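## Task

Transfer the yellow tray onto the top of the two-door cabinet beside arm3, while the other three trays remain on top of the two-door cabinet beside arm1. When finished, every item that belongs to a tray must be standing inside that tray.

## Robot and tools

Robots. Four identical i2rt Big YAM arms, arm1 to arm4. Each has six revolute joints, a two-finger gripper and a wrist camera (armN_cam_wrist). Four room cameras, cam_arm1 to cam_arm4, are fixed in the scene. Reach is roughly 1.0 m from the joint1 axis. Base (foot) poses in metres, quaternion w,x,y,z: arm1 (-3.382, -0.215, 1.041), (0.028, -0.002, -0.001, -1.000); arm2 (-0.638, 0.388, 0.933), (0.024, 0.002, -0.001, -1.000); arm3 (0.733, 2.484, 0.865), (0.974, -0.002, 0.007, 0.224); arm4 (0.724, -1.732, 0.871), (0.962, -0.004, -0.007, -0.271). Each foot faces its own +x.

Frame. All poses use one scene frame: origin on the floor, +z up, metres. The hand point sits between the finger pads, about 1 cm short of the tips. Fingers point along the hand's +z; they open and close along its y. Printed hand positions can be off, more so when the arm is stretched, and the hand often settles a centimetre or more away from what was asked.

move. One action for any subset of arms. Keys arm1, arm2, arm3, arm4 (each optional; an arm left out keeps its previous command) plus cameras. Inside an arm's object:
- joints: a dictionary keyed by joint name, each an absolute target. joint1_rad -2.879..2.879 (base yaw, positive counter-clockwise seen from above, 0 along the foot's +x); joint2_rad 0..3.141 (shoulder, 0 = upper arm back and level, positive raises it forward); joint3_rad 0..3.019 (elbow, 0 = folded); joint4_rad -1.692..1.57 (wrist pitch, positive tilts fingers up); joint5_rad -1.57..1.57 (side swing, positive to the arm's right); joint6_rad -2.094..2.094 (roll, positive clockwise viewed from behind the hand); gripper_m 0..0.093, the fingertip gap in metres.
- target: a single list of 7 numbers [x, y, z, qw, qx, qy, qz], an absolute hand pose in the scene frame. The hand travels in a straight line to it, starting from its current hand_target. When target is present, joints may hold only gripper_m.
- speed: top path speed in m/s, 0.002..0.5, default 0.25; only valid together with target. Rotation is capped at twice this value in rad/s.
- min_time_s: 0.1..8 s, a floor on how long this arm's joint motions take.
- cameras: list of names, or ["all"], or [] for none. Omitted means all for an empty call, none otherwise.
All motions in one call begin together; hand paths in one call share an end time set by the slowest. Paths last 0.5 to 10 s; no action exceeds 15 s. The controller keeps each step within 100 mm and 20 degrees of the measured hand. Paths do not avoid obstacles or other arms, joints move at unequal speeds so joint moves may swing wide, and the hand can overshoot speed near full stretch. An empty move returns the full state, the scene number and images.

wait: seconds 0..10, optional cameras. Commands nothing; the world keeps running.

zoom_image: camera name and region [x0, y0, x1, y1] in pixels from the top-left, up to 504 by 504, on a camera present in the latest images.

finished_scene: scene (1 or 2). Irreversible; ends the current scene, later calls go to the next one, and its result states the next task. The goal must hold without the robots.

Reading results. The move line lists each arm sent a motion with done or its worst status. joint_status and hand_status describe the last accepted action. off_target: stopped short, maybe still pushing. time_out: arm could not finish; joints get new targets near where they stood and keep pushing (listed in on_its_own). not_followed / joint command not followed / pose unreachable: a safety check refused the targets; the arm may retry them until given new ones. Arms under as last shown were not commanded and repeat old values. on_its_own shows uncommanded behaviour; its held at values are targets, not readings. Velocities in rad/s (gripper m/s); within noise means stationary. Torques are in joint order, include gravity, have per-arm offsets, and entries 3 and 4 wrap at ±28 N m. Gripper: closed on nothing reads 0.000 to 0.003; gripping a rigid part reads up to 0.005 narrower (or 0.002 wider) than the part; full force needs a target about 0.005 below first contact. To release, command well above the reading. The pictures line gives image order; images may lag the state slightly.

Avoid. Arms pressing or hitting each other, including one gripper closing on another's fingers; the clearance check can be too late. Pushing hard into fixed or heavy things, letting anything fall far, dropping or releasing moving items, or knocking anything off the work area or to the floor. Long stretched poses, holding loads or pushing at unreachable poses heat motors; MOTOR HOT warns at 85 °C and at 100 °C the arm goes limp for 30 to 60 s (OVER-TEMPERATURE FAULT, keys marked limit_stop_at_motor_heat; resend targets afterwards). To relieve a pushing joint, send it its reported position. A refused call cancels the rest of that reply's move, wait and finished_scene calls. Loose objects may occasionally be nudged by outside disturbances. The world keeps moving while you compose replies.

Each tool is called after ">>>" as a command line: name --argument value for each argument, lists and objects as JSON in quotes; but a table of rows of numbers goes row by row, as --pt "numbers of a row", without its own name.

## Session

>>> move

Scene clock: 0.00 s.
Joint torques (N m): no reading
Heat: arm1: hottest joint1_rad 34 °C; arm2: hottest joint3_rad 35 °C; arm3: hottest joint3_rad 38 °C; arm4: hottest joint1_rad 35 °C.
Joint velocities: within noise
arm1.joint_positions: joint1_rad=-0.456 joint2_rad=+0.592 joint3_rad=+1.318 joint4_rad=-1.168 joint5_rad=+0.223 joint6_rad=-0.406 gripper_m=+0.09396
arm1.joint_status: not commanded
arm1.hand: x=-3.5964 y=-0.0795 z=+1.5887 quat_wxyz=(+0.294, -0.839, +0.058, +0.454) (m; scene frame)
arm1.hand_target: x=-3.5938 y=-0.0806 z=+1.6003 quat_wxyz=(+0.297, -0.832, +0.060, +0.464) (m; scene frame)
arm1.hand_status: not commanded
arm2.joint_positions: joint1_rad=+0.147 joint2_rad=+0.645 joint3_rad=+1.417 joint4_rad=-1.367 joint5_rad=+0.141 joint6_rad=+0.512 gripper_m=+0.09396
arm2.joint_status: not commanded
arm2.hand: x=-0.8777 y=+0.3676 z=+1.4727 quat_wxyz=(-0.104, -0.866, +0.172, +0.458) (m; scene frame)
arm2.hand_target: x=-0.8754 y=+0.3681 z=+1.4826 quat_wxyz=(-0.108, -0.860, +0.172, +0.468) (m; scene frame)
arm2.hand_status: not commanded
arm3.joint_positions: joint1_rad=+0.862 joint2_rad=+0.642 joint3_rad=+1.412 joint4_rad=-1.560 joint5_rad=+0.220 joint6_rad=+0.359 gripper_m=+0.09396
arm3.joint_status: not commanded
arm3.hand: x=+0.8287 y=+2.6760 z=+1.3667 quat_wxyz=(-0.322, +0.386, -0.838, -0.213) (m; scene frame)
arm3.hand_target: x=+0.8285 y=+2.6750 z=+1.3781 quat_wxyz=(-0.330, +0.382, -0.834, -0.223) (m; scene frame)
arm3.hand_status: not commanded
arm4.joint_positions: joint1_rad=+0.611 joint2_rad=+0.619 joint3_rad=+1.338 joint4_rad=-1.545 joint5_rad=+0.202 joint6_rad=+0.301 gripper_m=+0.09396
arm4.joint_status: not commanded
arm4.hand: x=+0.9262 y=-1.7486 z=+1.3507 quat_wxyz=(-0.379, -0.145, -0.914, +0.032) (m; scene frame)
arm4.hand_target: x=+0.9249 y=-1.7486 z=+1.3599 quat_wxyz=(-0.389, -0.145, -0.909, +0.029) (m; scene frame)
arm4.hand_status: not commanded
pictures: arm1_cam_wrist, arm2_cam_wrist, arm3_cam_wrist, arm4_cam_wrist, cam_arm1, cam_arm2, cam_arm3, cam_arm4
Images, in order (width x height): arm1_cam_wrist 896x504, arm2_cam_wrist 896x504, arm3_cam_wrist 896x504, arm4_cam_wrist 896x504, cam_arm1 896x504, cam_arm2 896x504, cam_arm3 896x504, cam_arm4 896x504.

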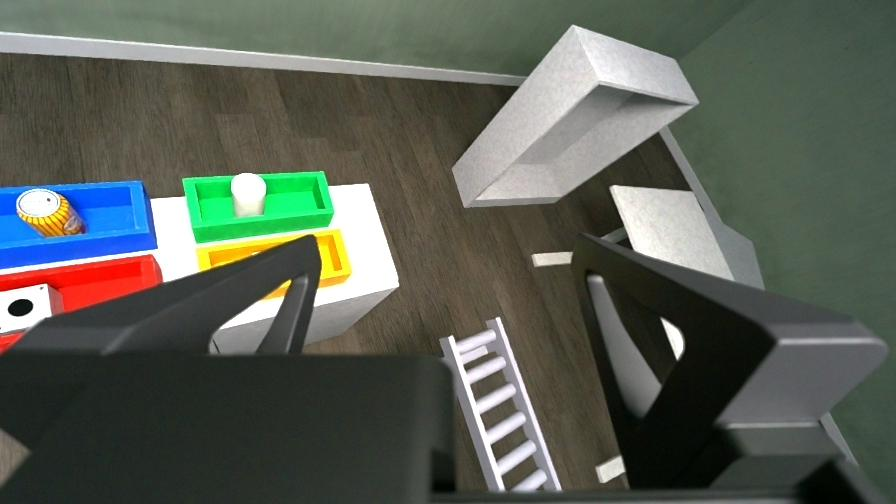

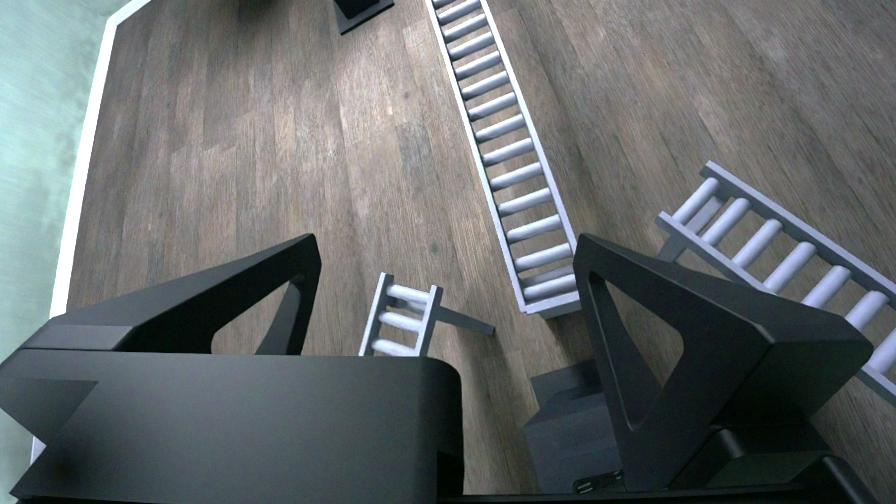

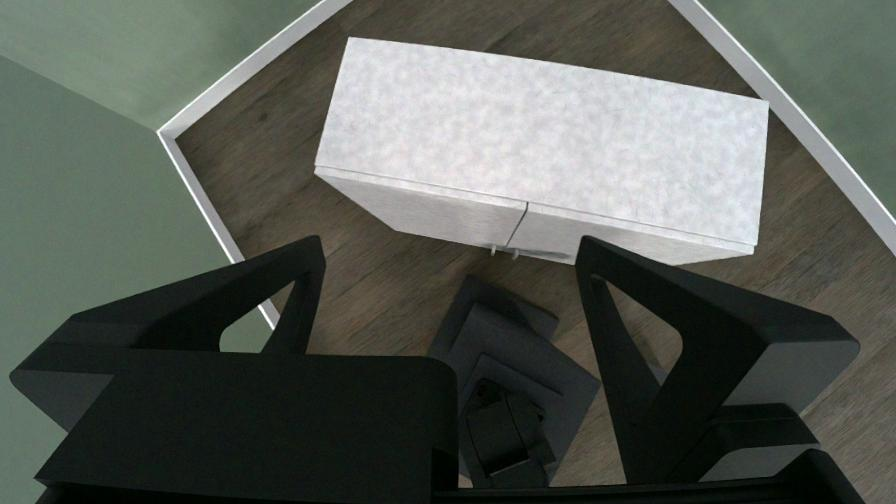

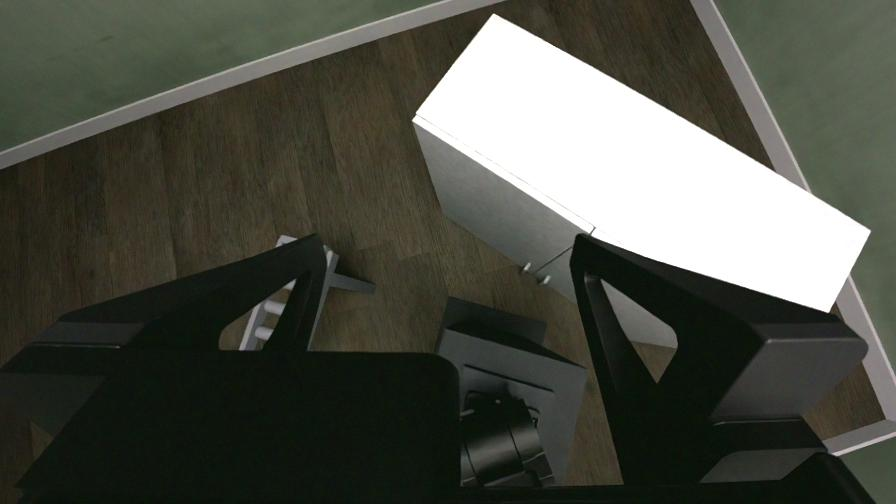

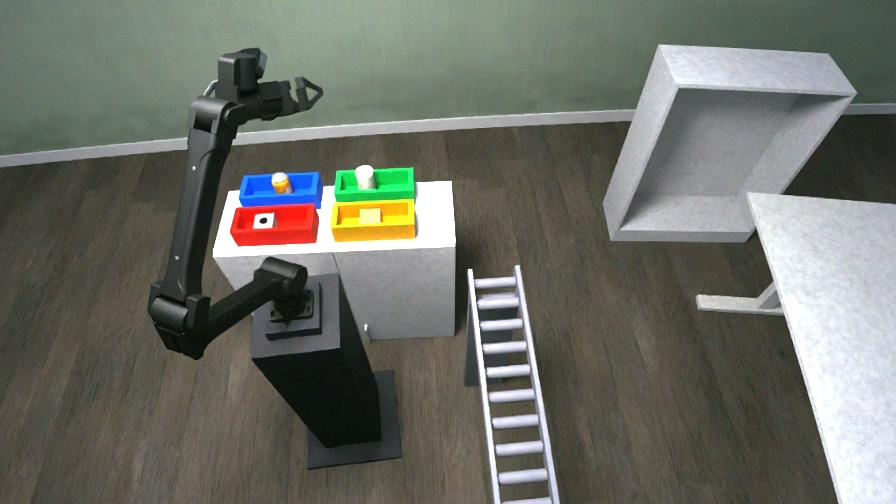

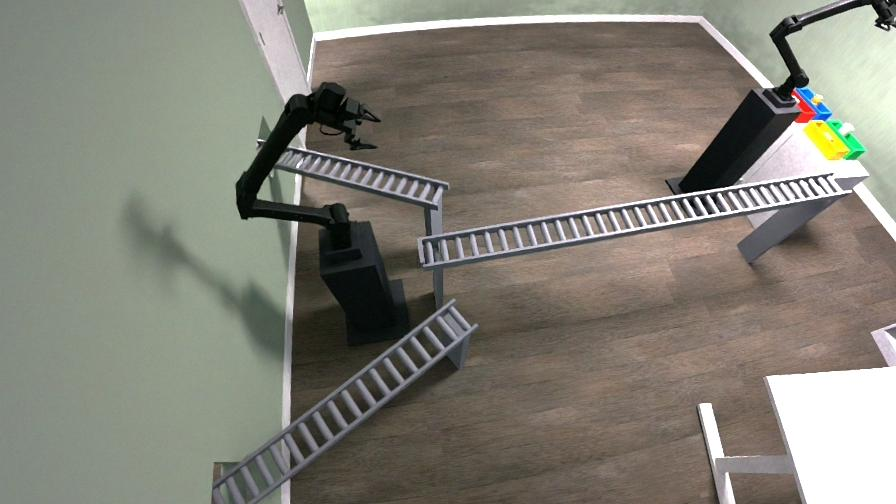

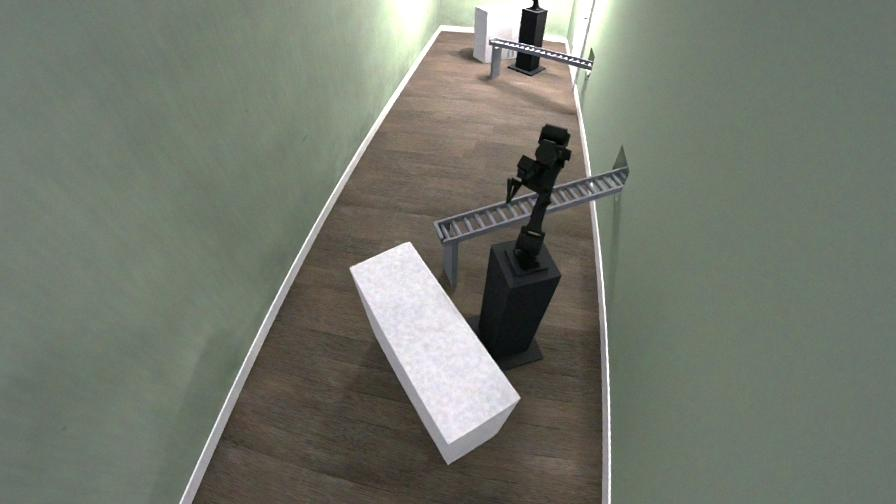

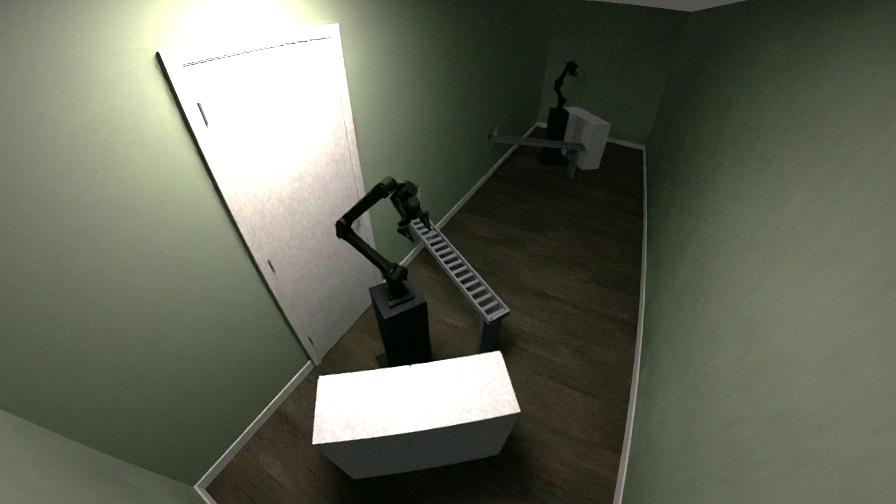

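>>> zoom_image --camera "cam_arm1" --region '[200, 140, 480, 300]'

>>> zoom_image --camera "cam_arm1" --region '[440, 240, 620, 504]'

>>> zoom_image --camera "cam_arm2" --region '[200, 100, 504, 400]'

>>> zoom_image --camera "cam_arm2" --region '[400, 160, 896, 300]'

>>> zoom_image --camera "cam_arm3" --region '[340, 100, 660, 480]'

Scaled by 1.800 from the camera's 896x504 image, which has a finer 1280x720 frame.

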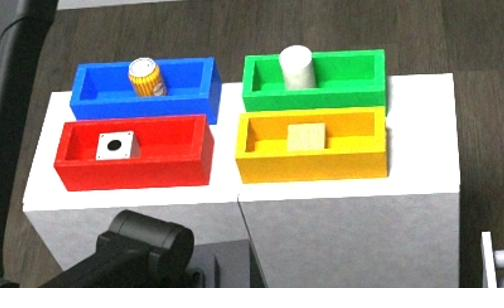

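Scaled by 1.909 from the camera's 896x504 image, which has a finer 1280x720 frame.

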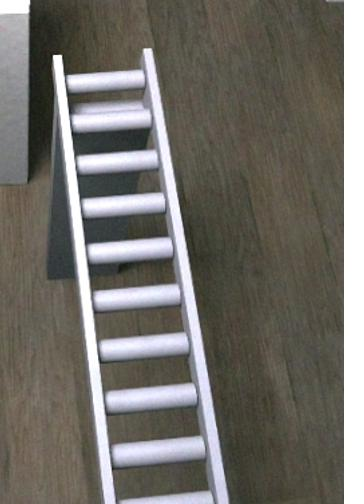

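Scaled by 1.658 from the camera's 896x504 image, which has a finer 1280x720 frame.

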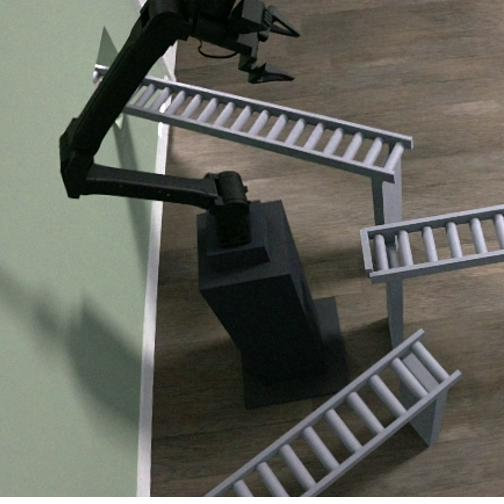

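Scaled by 1.016 from the camera's 896x504 image, which has a finer 1280x720 frame.

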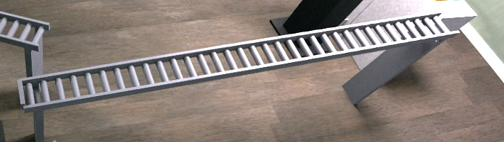

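Scaled by 1.326 from the camera's 896x504 image, which has a finer 1280x720 frame.

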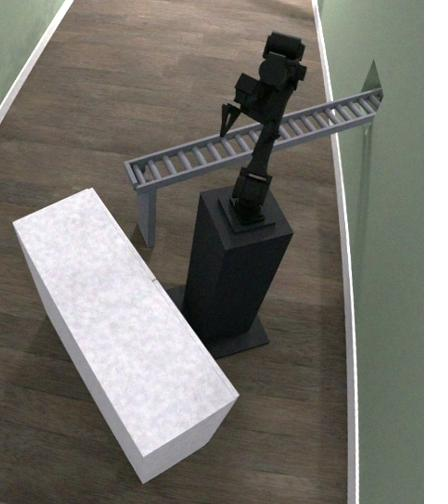

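>>> zoom_image --camera "arm1_cam_wrist" --region '[0, 140, 420, 360]'

>>> zoom_image --camera "cam_arm1" --region '[210, 150, 350, 260]'

>>> zoom_image --camera "cam_arm1" --region '[320, 150, 470, 260]'

>>> zoom_image --camera "arm1_cam_wrist" --region '[250, 200, 650, 400]'

Scaled by 1.200 from the camera's 896x504 image, which has a finer 1280x720 frame.

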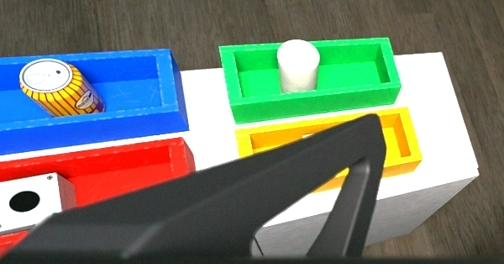

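Scaled by 3.600 from the camera's 896x504 image, which has a finer 1280x720 frame.

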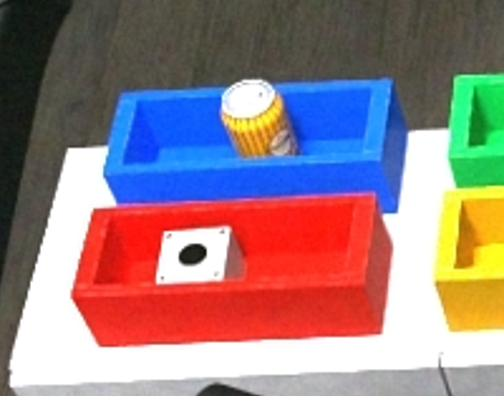

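Scaled by 3.360 from the camera's 896x504 image, which has a finer 1280x720 frame.

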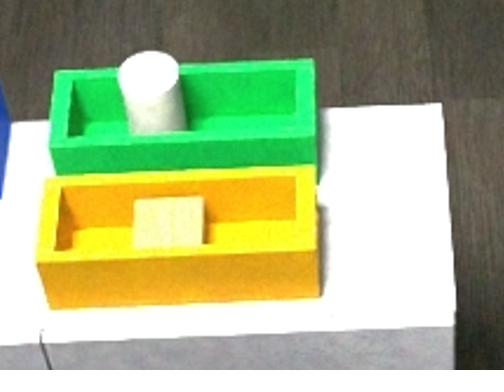

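Scaled by 1.260 from the camera's 896x504 image, which has a finer 1280x720 frame.

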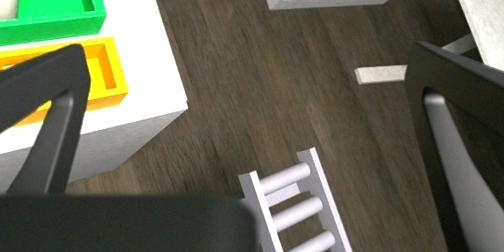

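>>> zoom_image --camera "arm3_cam_wrist" --region '[400, 260, 640, 504]'

>>> zoom_image --camera "arm4_cam_wrist" --region '[400, 260, 640, 504]'

Scaled by 2.066 from the camera's 896x504 image, which has a finer 1280x720 frame.

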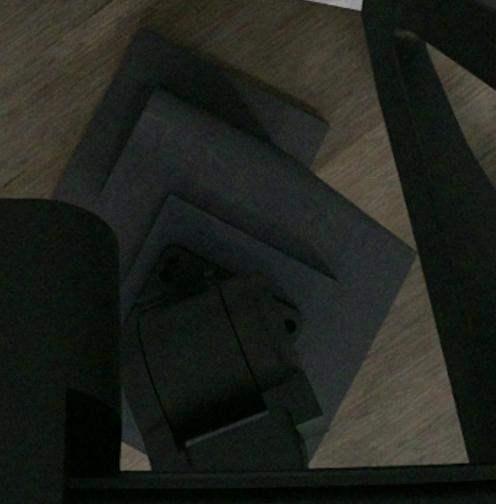

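Scaled by 2.066 from the camera's 896x504 image, which has a finer 1280x720 frame.

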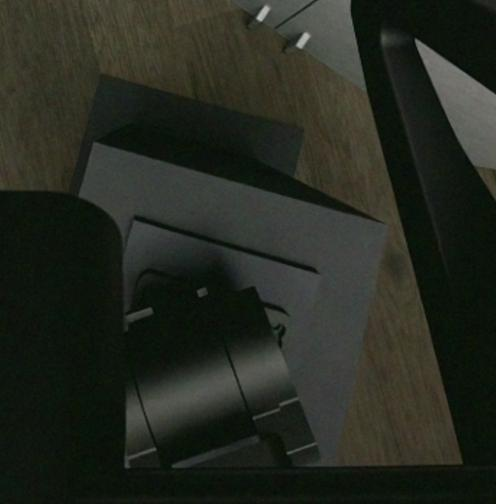

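>>> move --arm1 '{"joints": {"joint1_rad": -0.65, "joint2_rad": 1.807, "joint3_rad": 1.782, "joint4_rad": -1.546, "joint5_rad": 0.0, "joint6_rad": 1.1}, "min_time_s": 3}' --arm2 '{"joints": {"joint1_rad": -0.05, "joint4_rad": -1.322, "joint5_rad": 0.0, "joint6_rad": 0.0}, "min_time_s": 3}' --arm3 '{"joints": {"joint1_rad": -1.74, "joint2_rad": 1.396, "joint3_rad": 1.396, "joint4_rad": -0.8, "joint5_rad": 0.0, "joint6_rad": 0.0}, "min_time_s": 4}' --cameras '["arm1_cam_wrist", "arm2_cam_wrist", "arm3_cam_wrist", "cam_arm1", "cam_arm3"]'

Scene clock: 174.20 s.
Joint torques (N m): arm1=[-1.96 -19.55 10.1 -0.44 -0.04 0.16] | arm2=[-0.44 1.26 10.24 2.47 -0.17 -0.11] | arm3=[1.03 -10.81 8.31 1.73 -0.21 -0.11] | arm4=[-1.08 3.84 9.87 1.89 0.07 -0.05]
Heat: arm1: hottest joint3_rad 36 °C; arm2: hottest joint3_rad 45 °C; arm3: hottest joint3_rad 44 °C; arm4: hottest joint3_rad 41 °C.
move: arm1 done; arm2 done; arm3 done
Joint velocities: within noise
arm1.joint_positions: joint1_rad=-0.640 joint2_rad=+1.806 joint3_rad=+1.735 joint4_rad=-1.539 joint5_rad=+0.003 joint6_rad=+1.089 gripper_m=+0.09396
arm1.joint_status: all done
arm1.hand: x=-3.8376 y=+0.0884 z=+1.2502 quat_wxyz=(+0.004, -0.670, +0.742, -0.018) (m; scene frame)
arm1.hand_target: x=-3.8437 y=+0.0987 z=+1.2672 quat_wxyz=(-0.002, -0.662, +0.749, +0.000) (m; scene frame)
arm1.hand_status: not commanded
arm2.joint_positions: joint1_rad=-0.040 joint2_rad=+0.645 joint3_rad=+1.417 joint4_rad=-1.341 joint5_rad=+0.003 joint6_rad=+0.016 gripper_m=+0.09396
arm2.joint_status: all done
arm2.hand: x=-0.8825 y=+0.3884 z=+1.4771 quat_wxyz=(-0.006, -0.878, +0.005, +0.479) (m; scene frame)
arm2.hand_target: x=-0.8820 y=+0.3903 z=+1.4904 quat_wxyz=(-0.001, -0.868, +0.001, +0.496) (m; scene frame)
arm2.hand_status: not commanded
arm3.joint_positions: joint1_rad=-1.741 joint2_rad=+1.390 joint3_rad=+1.399 joint4_rad=-0.818 joint5_rad=+0.003 joint6_rad=+0.008 gripper_m=+0.09397
arm3.joint_status: all done
arm3.hand: x=+0.8966 y=+1.9349 z=+1.2054 quat_wxyz=(-0.294, -0.558, -0.741, +0.229) (m; scene frame)
arm3.hand_target: x=+0.8985 y=+1.9315 z=+1.2037 quat_wxyz=(-0.298, -0.554, -0.743, +0.232) (m; scene frame)
arm3.hand_status: not commanded
arm4: as last shown
pictures: arm1_cam_wrist, arm2_cam_wrist, arm3_cam_wrist, cam_arm1, cam_arm3
Images, in order (width x height): arm1_cam_wrist 896x504, arm2_cam_wrist 896x504, arm3_cam_wrist 896x504, cam_arm1 896x504, cam_arm3 896x504.

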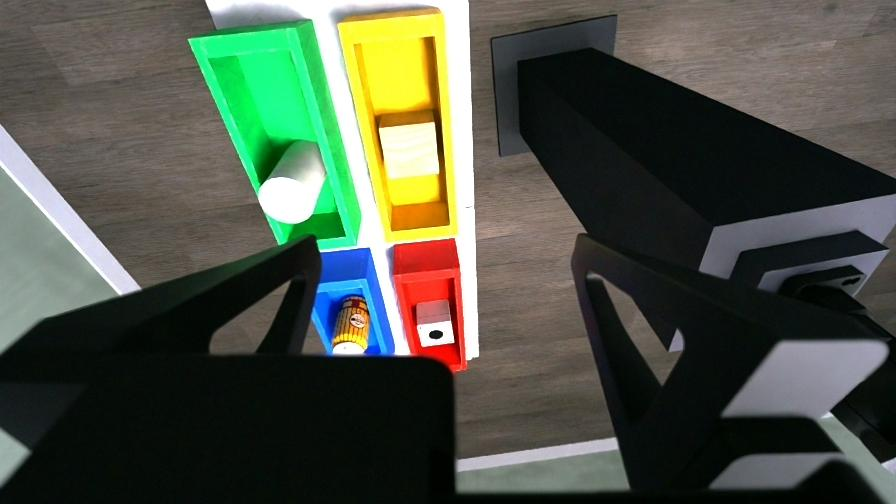

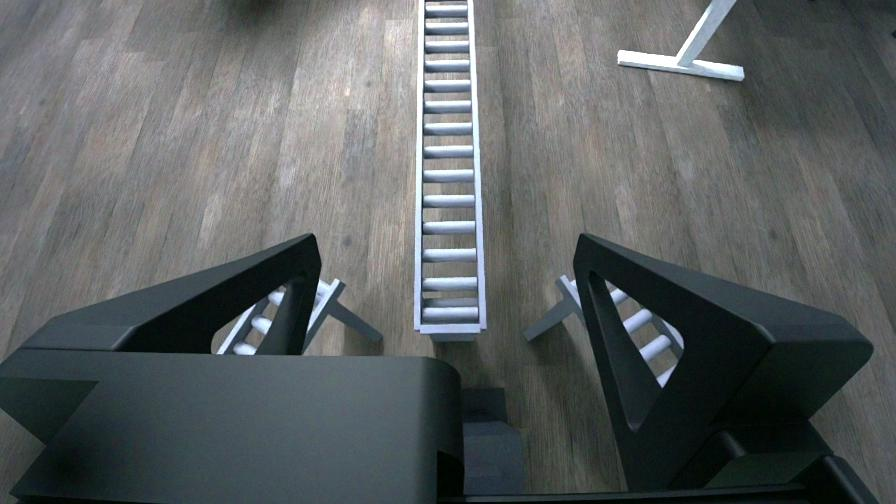

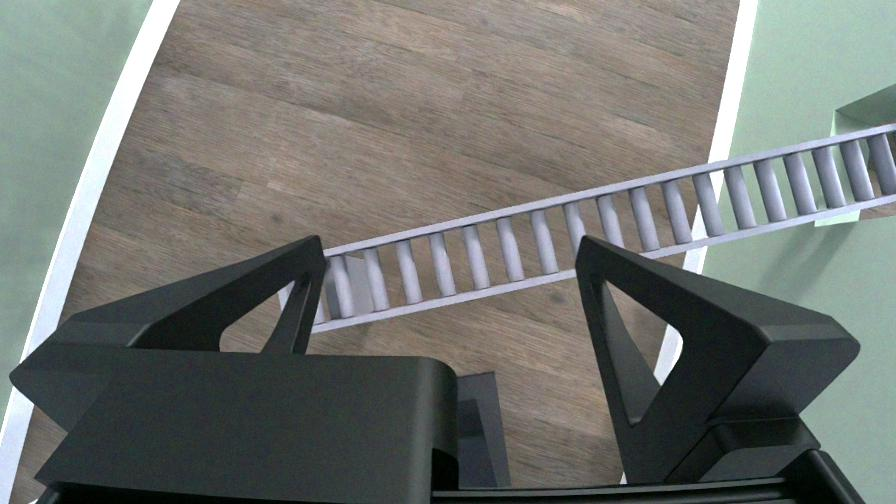

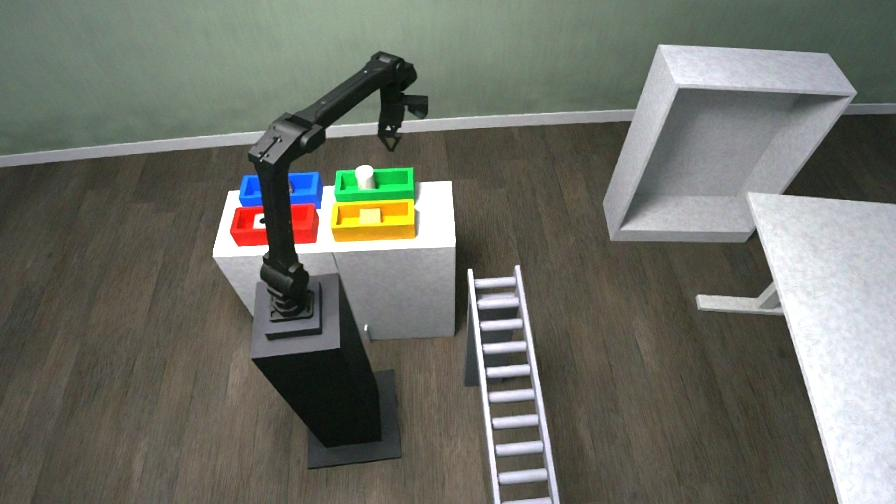

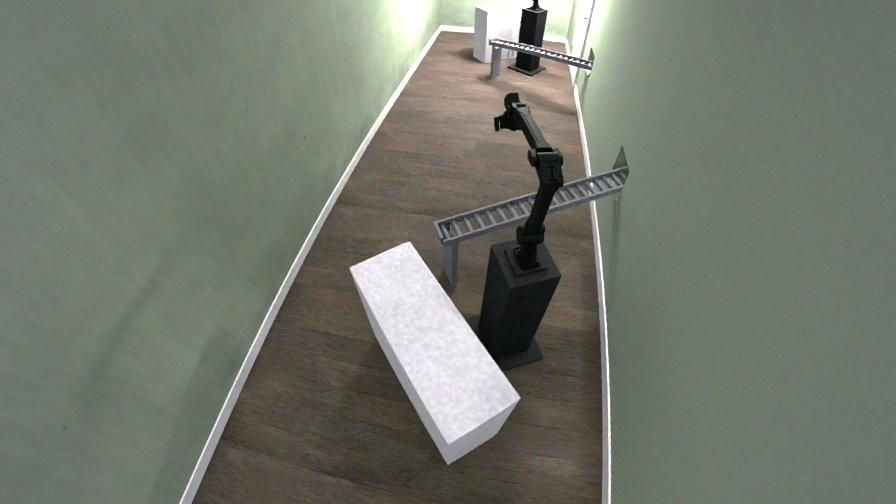

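>>> zoom_image --camera "arm1_cam_wrist" --region '[180, 0, 500, 250]'

>>> zoom_image --camera "arm1_cam_wrist" --region '[480, 0, 896, 400]'

>>> zoom_image --camera "arm2_cam_wrist" --region '[380, 180, 700, 400]'

>>> zoom_image --camera "arm3_cam_wrist" --region '[250, 180, 600, 400]'

Scaled by 1.575 from the camera's 896x504 image, which has a finer 1280x720 frame.

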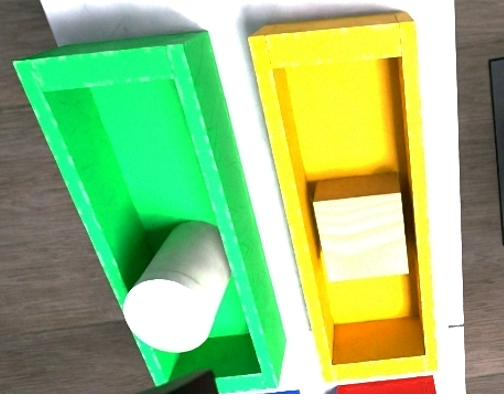

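Scaled by 1.212 from the camera's 896x504 image, which has a finer 1280x720 frame.

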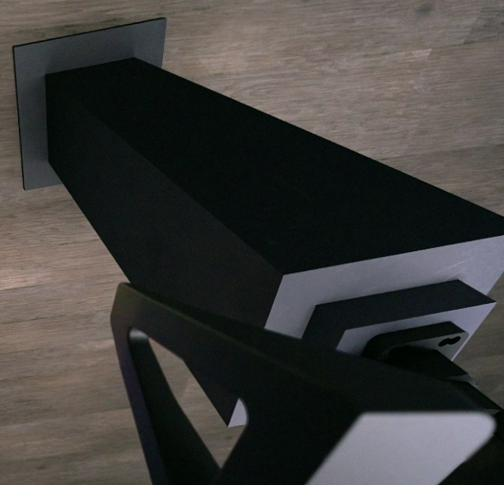

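Scaled by 1.575 from the camera's 896x504 image, which has a finer 1280x720 frame.

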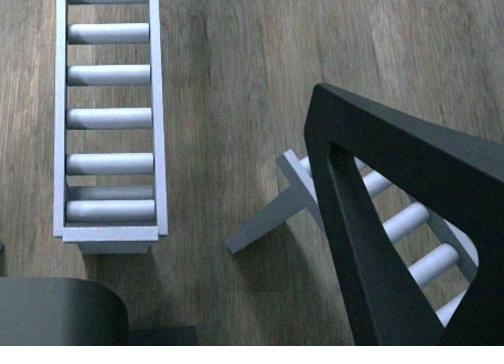

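Scaled by 1.440 from the camera's 896x504 image, which has a finer 1280x720 frame.

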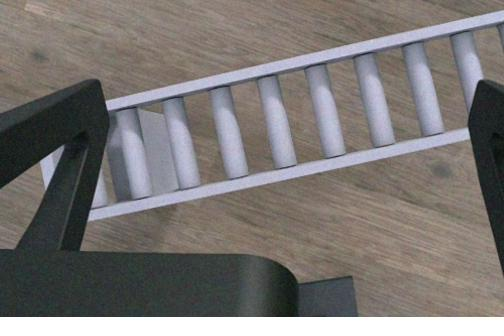

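>>> zoom_image --camera "arm2_cam_wrist" --region '[270, 210, 350, 290]'

>>> zoom_image --camera "arm2_cam_wrist" --region '[550, 210, 630, 290]'

Scaled by 6.300 from the camera's 896x504 image, which has a finer 1280x720 frame.

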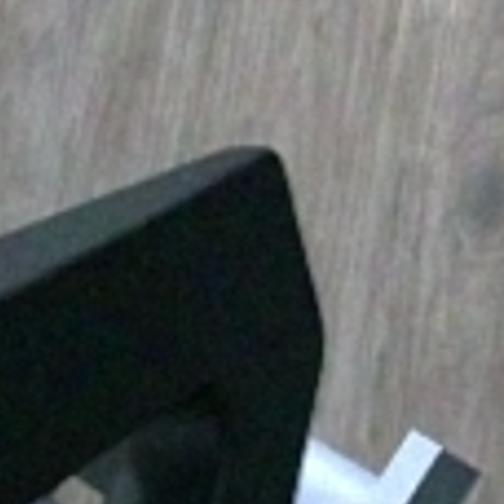

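Scaled by 6.300 from the camera's 896x504 image, which has a finer 1280x720 frame.

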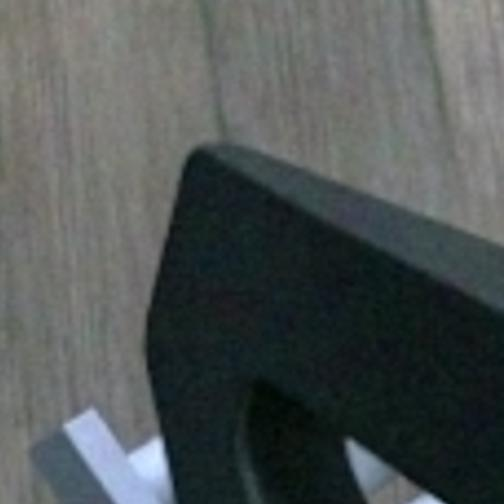

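>>> move --arm1 '{"target": [-3.83, 0.06, 1.05, 0, -0.6884, 0.7254, 0], "speed": 0.2}' --arm2 '{"joints": {"joint1_rad": -0.59}, "min_time_s": 2}' --arm3 '{"joints": {"joint1_rad": -1.3}, "min_time_s": 2}' --cameras '["arm1_cam_wrist", "arm2_cam_wrist", "arm3_cam_wrist", "cam_arm1"]'

Scene clock: 365.67 s.
Joint torques (N m): arm1=[-0.09 -18.73 5.49 0.39 0.15 -0.04] | arm2=[-0.62 1.14 10.24 2.51 -0.14 -0.09] | arm3=[1.9 -10.81 8.39 1.74 -0.2 -0.11] | arm4=[-0.03 3.84 9.89 1.88 0.06 -0.08]
Heat: arm1: hottest joint3_rad 40 °C; arm2: hottest joint3_rad 46 °C; arm3: hottest joint3_rad 47 °C; arm4: hottest joint3_rad 43 °C.
move: arm1 done; arm2 done; arm3 done
Joint velocities: within noise
arm1.joint_positions: joint1_rad=-0.616 joint2_rad=+1.892 joint3_rad=+1.311 joint4_rad=-0.996 joint5_rad=+0.003 joint6_rad=+1.086 gripper_m=+0.09396
arm1.joint_status: not commanded
arm1.hand: x=-3.8253 y=+0.0640 z=+1.0528 quat_wxyz=(+0.000, -0.680, +0.733, -0.002) (m; scene frame)
arm1.hand_target: x=-3.8300 y=+0.0601 z=+1.0500 quat_wxyz=(+0.000, -0.688, +0.725, +0.000) (m; scene frame)
arm1.hand_status: done (0.007 m and 1.3 deg from the pose sent, 0.202 m and 3.5 deg at the start)
arm2.joint_positions: joint1_rad=-0.580 joint2_rad=+0.645 joint3_rad=+1.417 joint4_rad=-1.341 joint5_rad=+0.002 joint6_rad=+0.016 gripper_m=+0.09396
arm2.joint_status: all done
arm2.hand: x=-0.8486 y=+0.5131 z=+1.4769 quat_wxyz=(+0.123, -0.845, +0.238, +0.463) (m; scene frame)
arm2.hand_target: x=-0.8471 y=+0.5146 z=+1.4902 quat_wxyz=(+0.132, -0.837, +0.232, +0.477) (m; scene frame)
arm2.hand_status: not commanded
arm3.joint_positions: joint1_rad=-1.307 joint2_rad=+1.390 joint3_rad=+1.399 joint4_rad=-0.818 joint5_rad=+0.002 joint6_rad=+0.008 gripper_m=+0.09397
arm3.joint_status: all done
arm3.hand: x=+1.1136 y=+2.0529 z=+1.2018 quat_wxyz=(-0.334, -0.386, -0.845, +0.159) (m; scene frame)
arm3.hand_target: x=+1.1194 y=+2.0530 z=+1.1999 quat_wxyz=(-0.338, -0.379, -0.846, +0.160) (m; scene frame)
arm3.hand_status: not commanded
arm4: as last shown
pictures: arm1_cam_wrist, arm2_cam_wrist, arm3_cam_wrist, cam_arm1
Images, in order (width x height): arm1_cam_wrist 896x504, arm2_cam_wrist 896x504, arm3_cam_wrist 896x504, cam_arm1 896x504.

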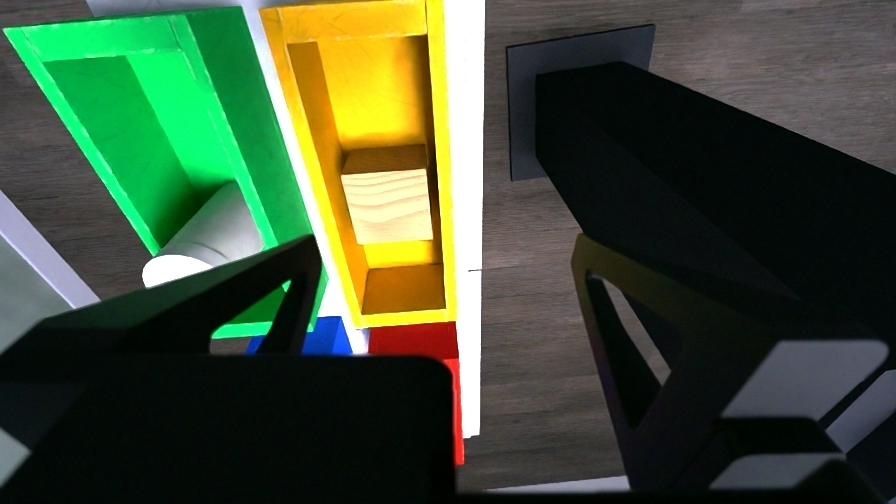

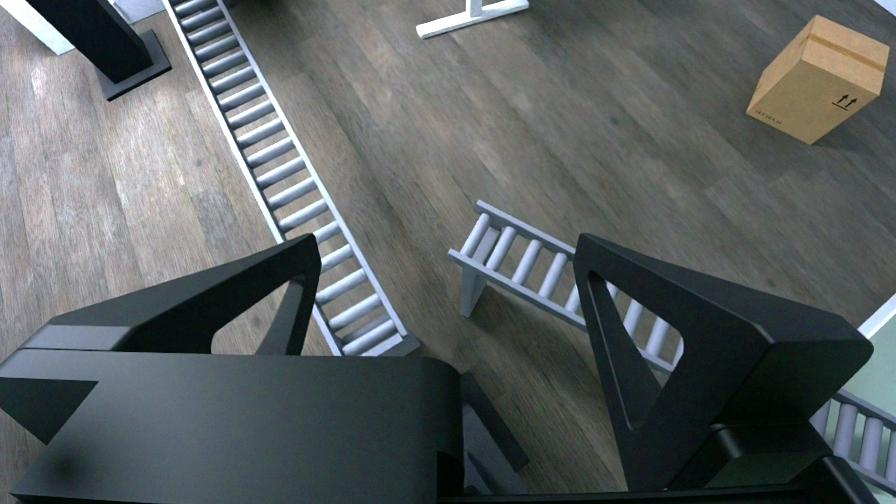

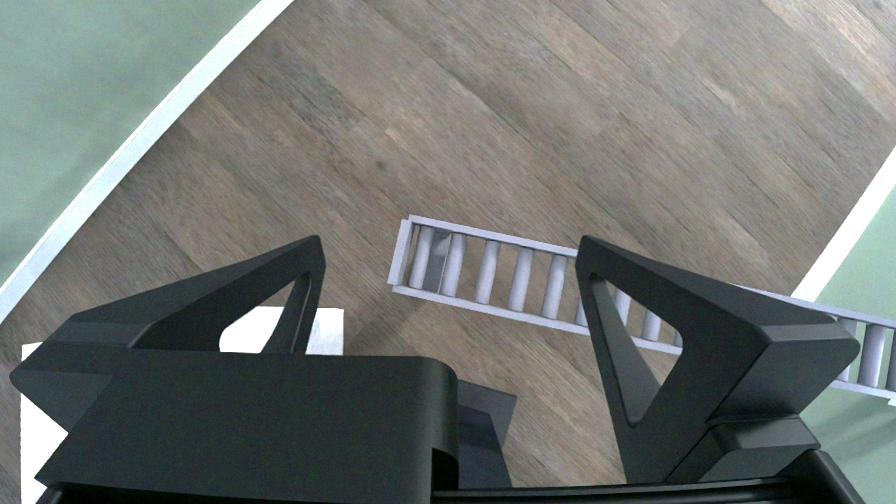

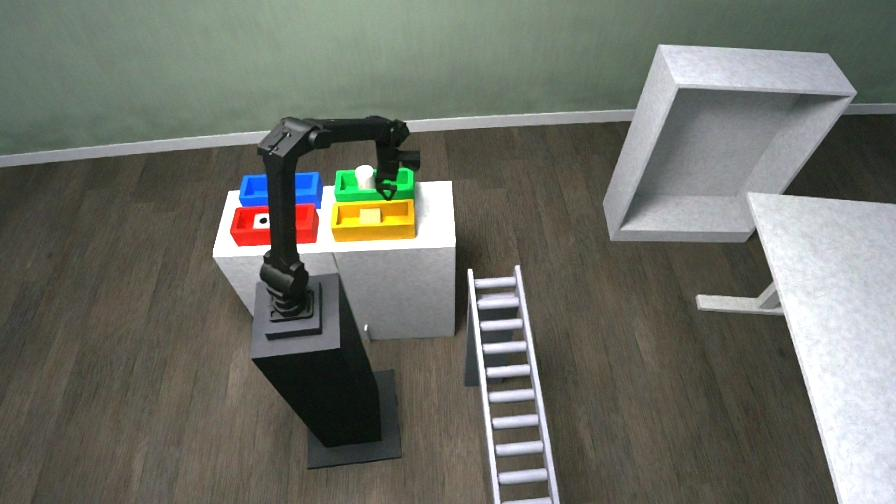

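>>> zoom_image --camera "arm1_cam_wrist" --region '[240, 0, 500, 180]'

>>> zoom_image --camera "arm1_cam_wrist" --region '[300, 160, 500, 340]'

>>> zoom_image --camera "cam_arm1" --region '[320, 100, 480, 260]'

>>> zoom_image --camera "arm2_cam_wrist" --region '[400, 160, 700, 400]'

>>> zoom_image --camera "arm3_cam_wrist" --region '[340, 180, 640, 400]'

Scaled by 1.938 from the camera's 896x504 image, which has a finer 1280x720 frame.

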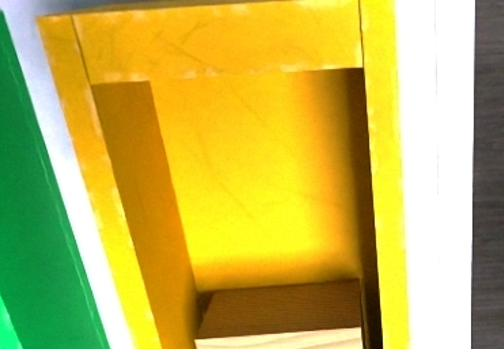

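Scaled by 2.520 from the camera's 896x504 image, which has a finer 1280x720 frame.

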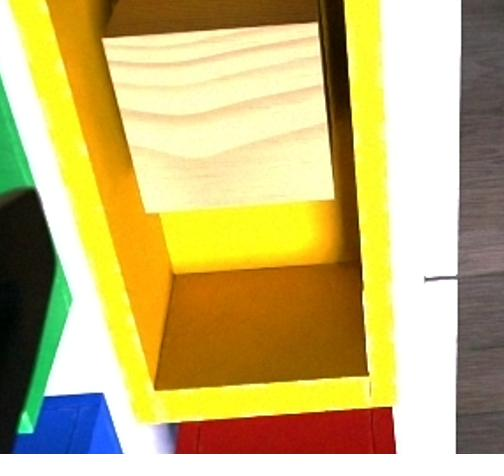

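Scaled by 3.150 from the camera's 896x504 image, which has a finer 1280x720 frame.

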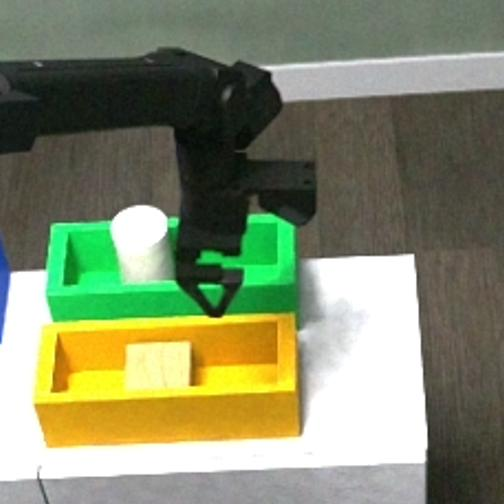

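Scaled by 1.680 from the camera's 896x504 image, which has a finer 1280x720 frame.

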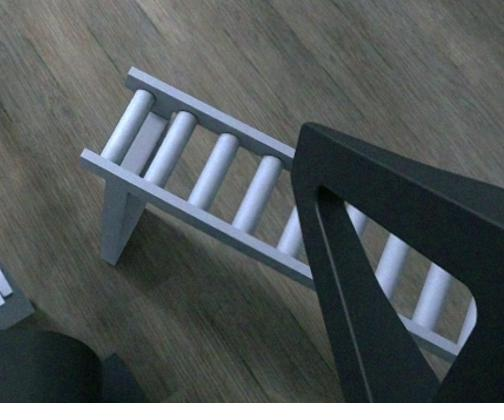

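Scaled by 1.680 from the camera's 896x504 image, which has a finer 1280x720 frame.

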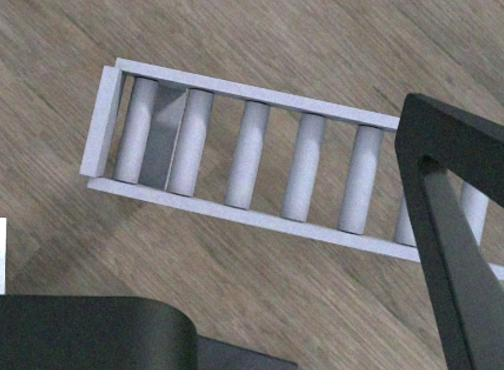

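>>> move --arm1 '{"target": [-3.833, 0.068, 0.995, 0, -0.6884, 0.7254, 0], "speed": 0.12, "joints": {"gripper_m": 0.065}}' --cameras '["arm1_cam_wrist", "cam_arm1"]'

>>> zoom_image --camera "arm1_cam_wrist" --region '[200, 0, 500, 200]'

>>> zoom_image --camera "arm1_cam_wrist" --region '[300, 180, 620, 400]'

>>> zoom_image --camera "cam_arm1" --region '[330, 140, 440, 250]'

Scene clock: 452.10 s.
Joint torques (N m): arm1=[-0.62 -18.96 5.08 0.35 0.17 -0.06] | arm2=[-0.26 1.49 10.21 2.45 -0.17 -0.1] | arm3=[1.55 -10.99 8.38 1.69 -0.22 -0.11] | arm4=[-0.85 3.43 9.89 1.92 0.02 -0.08]
Heat: arm1: hottest joint2_rad 34 °C; arm2: hottest joint3_rad 46 °C; arm3: hottest joint3_rad 47 °C; arm4: hottest joint3_rad 43 °C.
move: arm1 done
Joint velocities: within noise
arm1.joint_positions: joint1_rad=-0.616 joint2_rad=+1.990 joint3_rad=+1.297 joint4_rad=-0.882 joint5_rad=+0.003 joint6_rad=+1.076 gripper_m=+0.06515
arm1.joint_status: all done
arm1.hand: x=-3.8316 y=+0.0677 z=+0.9988 quat_wxyz=(+0.000, -0.684, +0.729, -0.001) (m; scene frame)
arm1.hand_target: x=-3.8329 y=+0.0680 z=+0.9950 quat_wxyz=(+0.000, -0.688, +0.725, +0.000) (m; scene frame)
arm1.hand_status: done (0.004 m and 0.7 deg from the pose sent, 0.058 m and 1.3 deg at the start)
arm2.joint_positions: joint1_rad=-0.581 joint2_rad=+0.645 joint3_rad=+1.417 joint4_rad=-1.341 joint5_rad=+0.002 joint6_rad=+0.016 gripper_m=+0.09396
arm2.joint_status: not commanded
arm2.hand: x=-0.8485 y=+0.5132 z=+1.4769 quat_wxyz=(+0.123, -0.845, +0.238, +0.463) (m; scene frame)
arm2.hand_target: x=-0.8471 y=+0.5147 z=+1.4902 quat_wxyz=(+0.132, -0.837, +0.233, +0.477) (m; scene frame)
arm2.hand_status: not commanded
arm3, arm4: as last shown
pictures: arm1_cam_wrist, cam_arm1
Images, in order (width x height): arm1_cam_wrist 896x504, cam_arm1 896x504.

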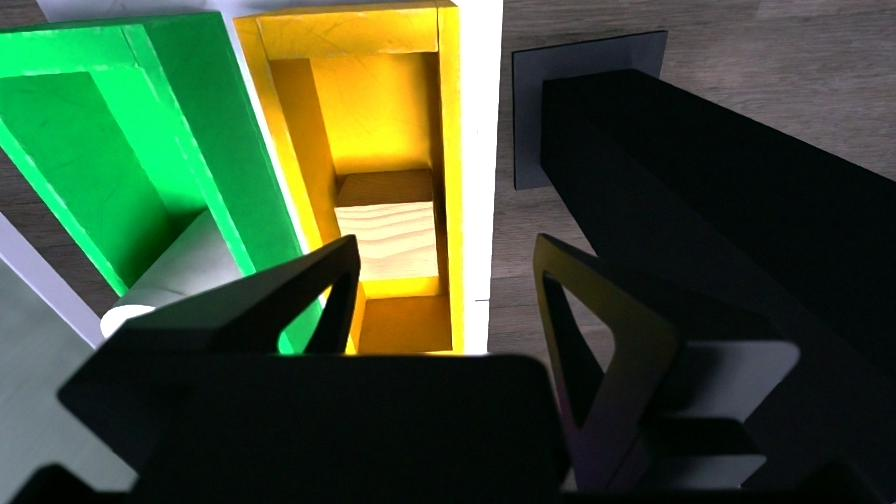

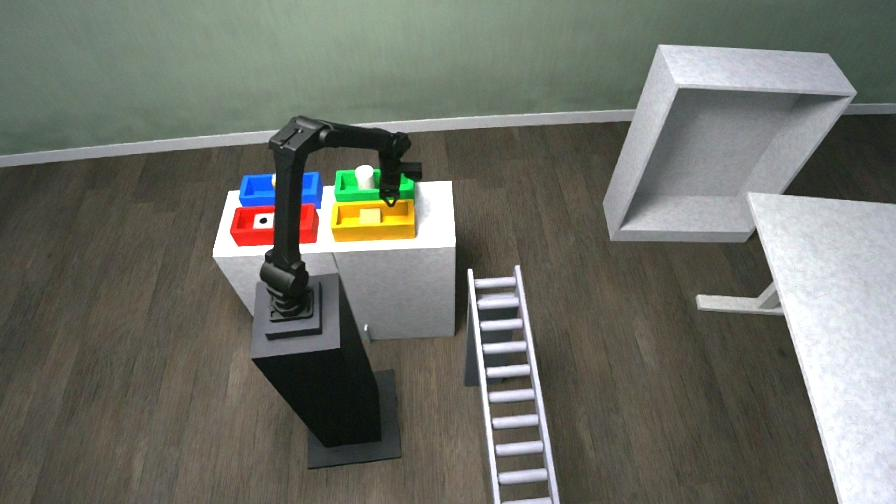

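Scaled by 1.680 from the camera's 896x504 image, which has a finer 1280x720 frame.

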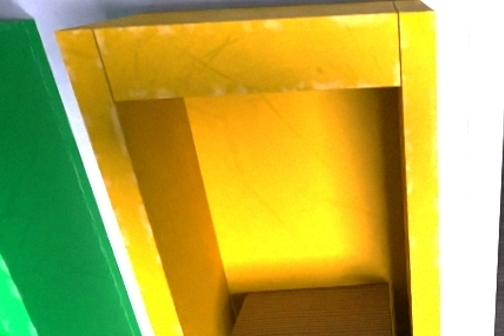

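Scaled by 1.575 from the camera's 896x504 image, which has a finer 1280x720 frame.

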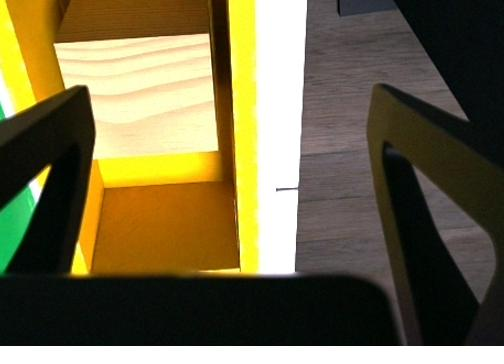

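Scaled by 4.582 from the camera's 896x504 image, which has a finer 1280x720 frame.

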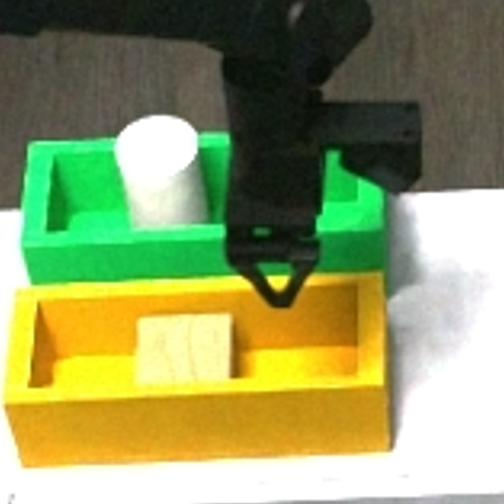

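>>> zoom_image --camera "arm1_cam_wrist" --region '[490, 0, 896, 340]'

>>> zoom_image --camera "cam_arm1" --region '[200, 150, 480, 470]'

Scaled by 1.241 from the camera's 896x504 image, which has a finer 1280x720 frame.

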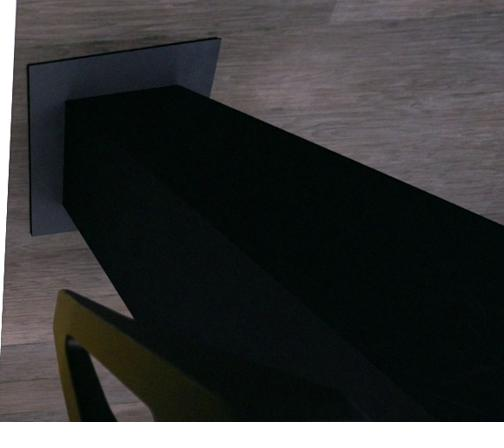

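Scaled by 1.575 from the camera's 896x504 image, which has a finer 1280x720 frame.

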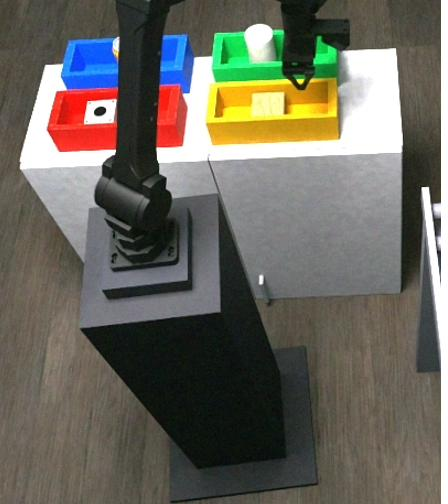

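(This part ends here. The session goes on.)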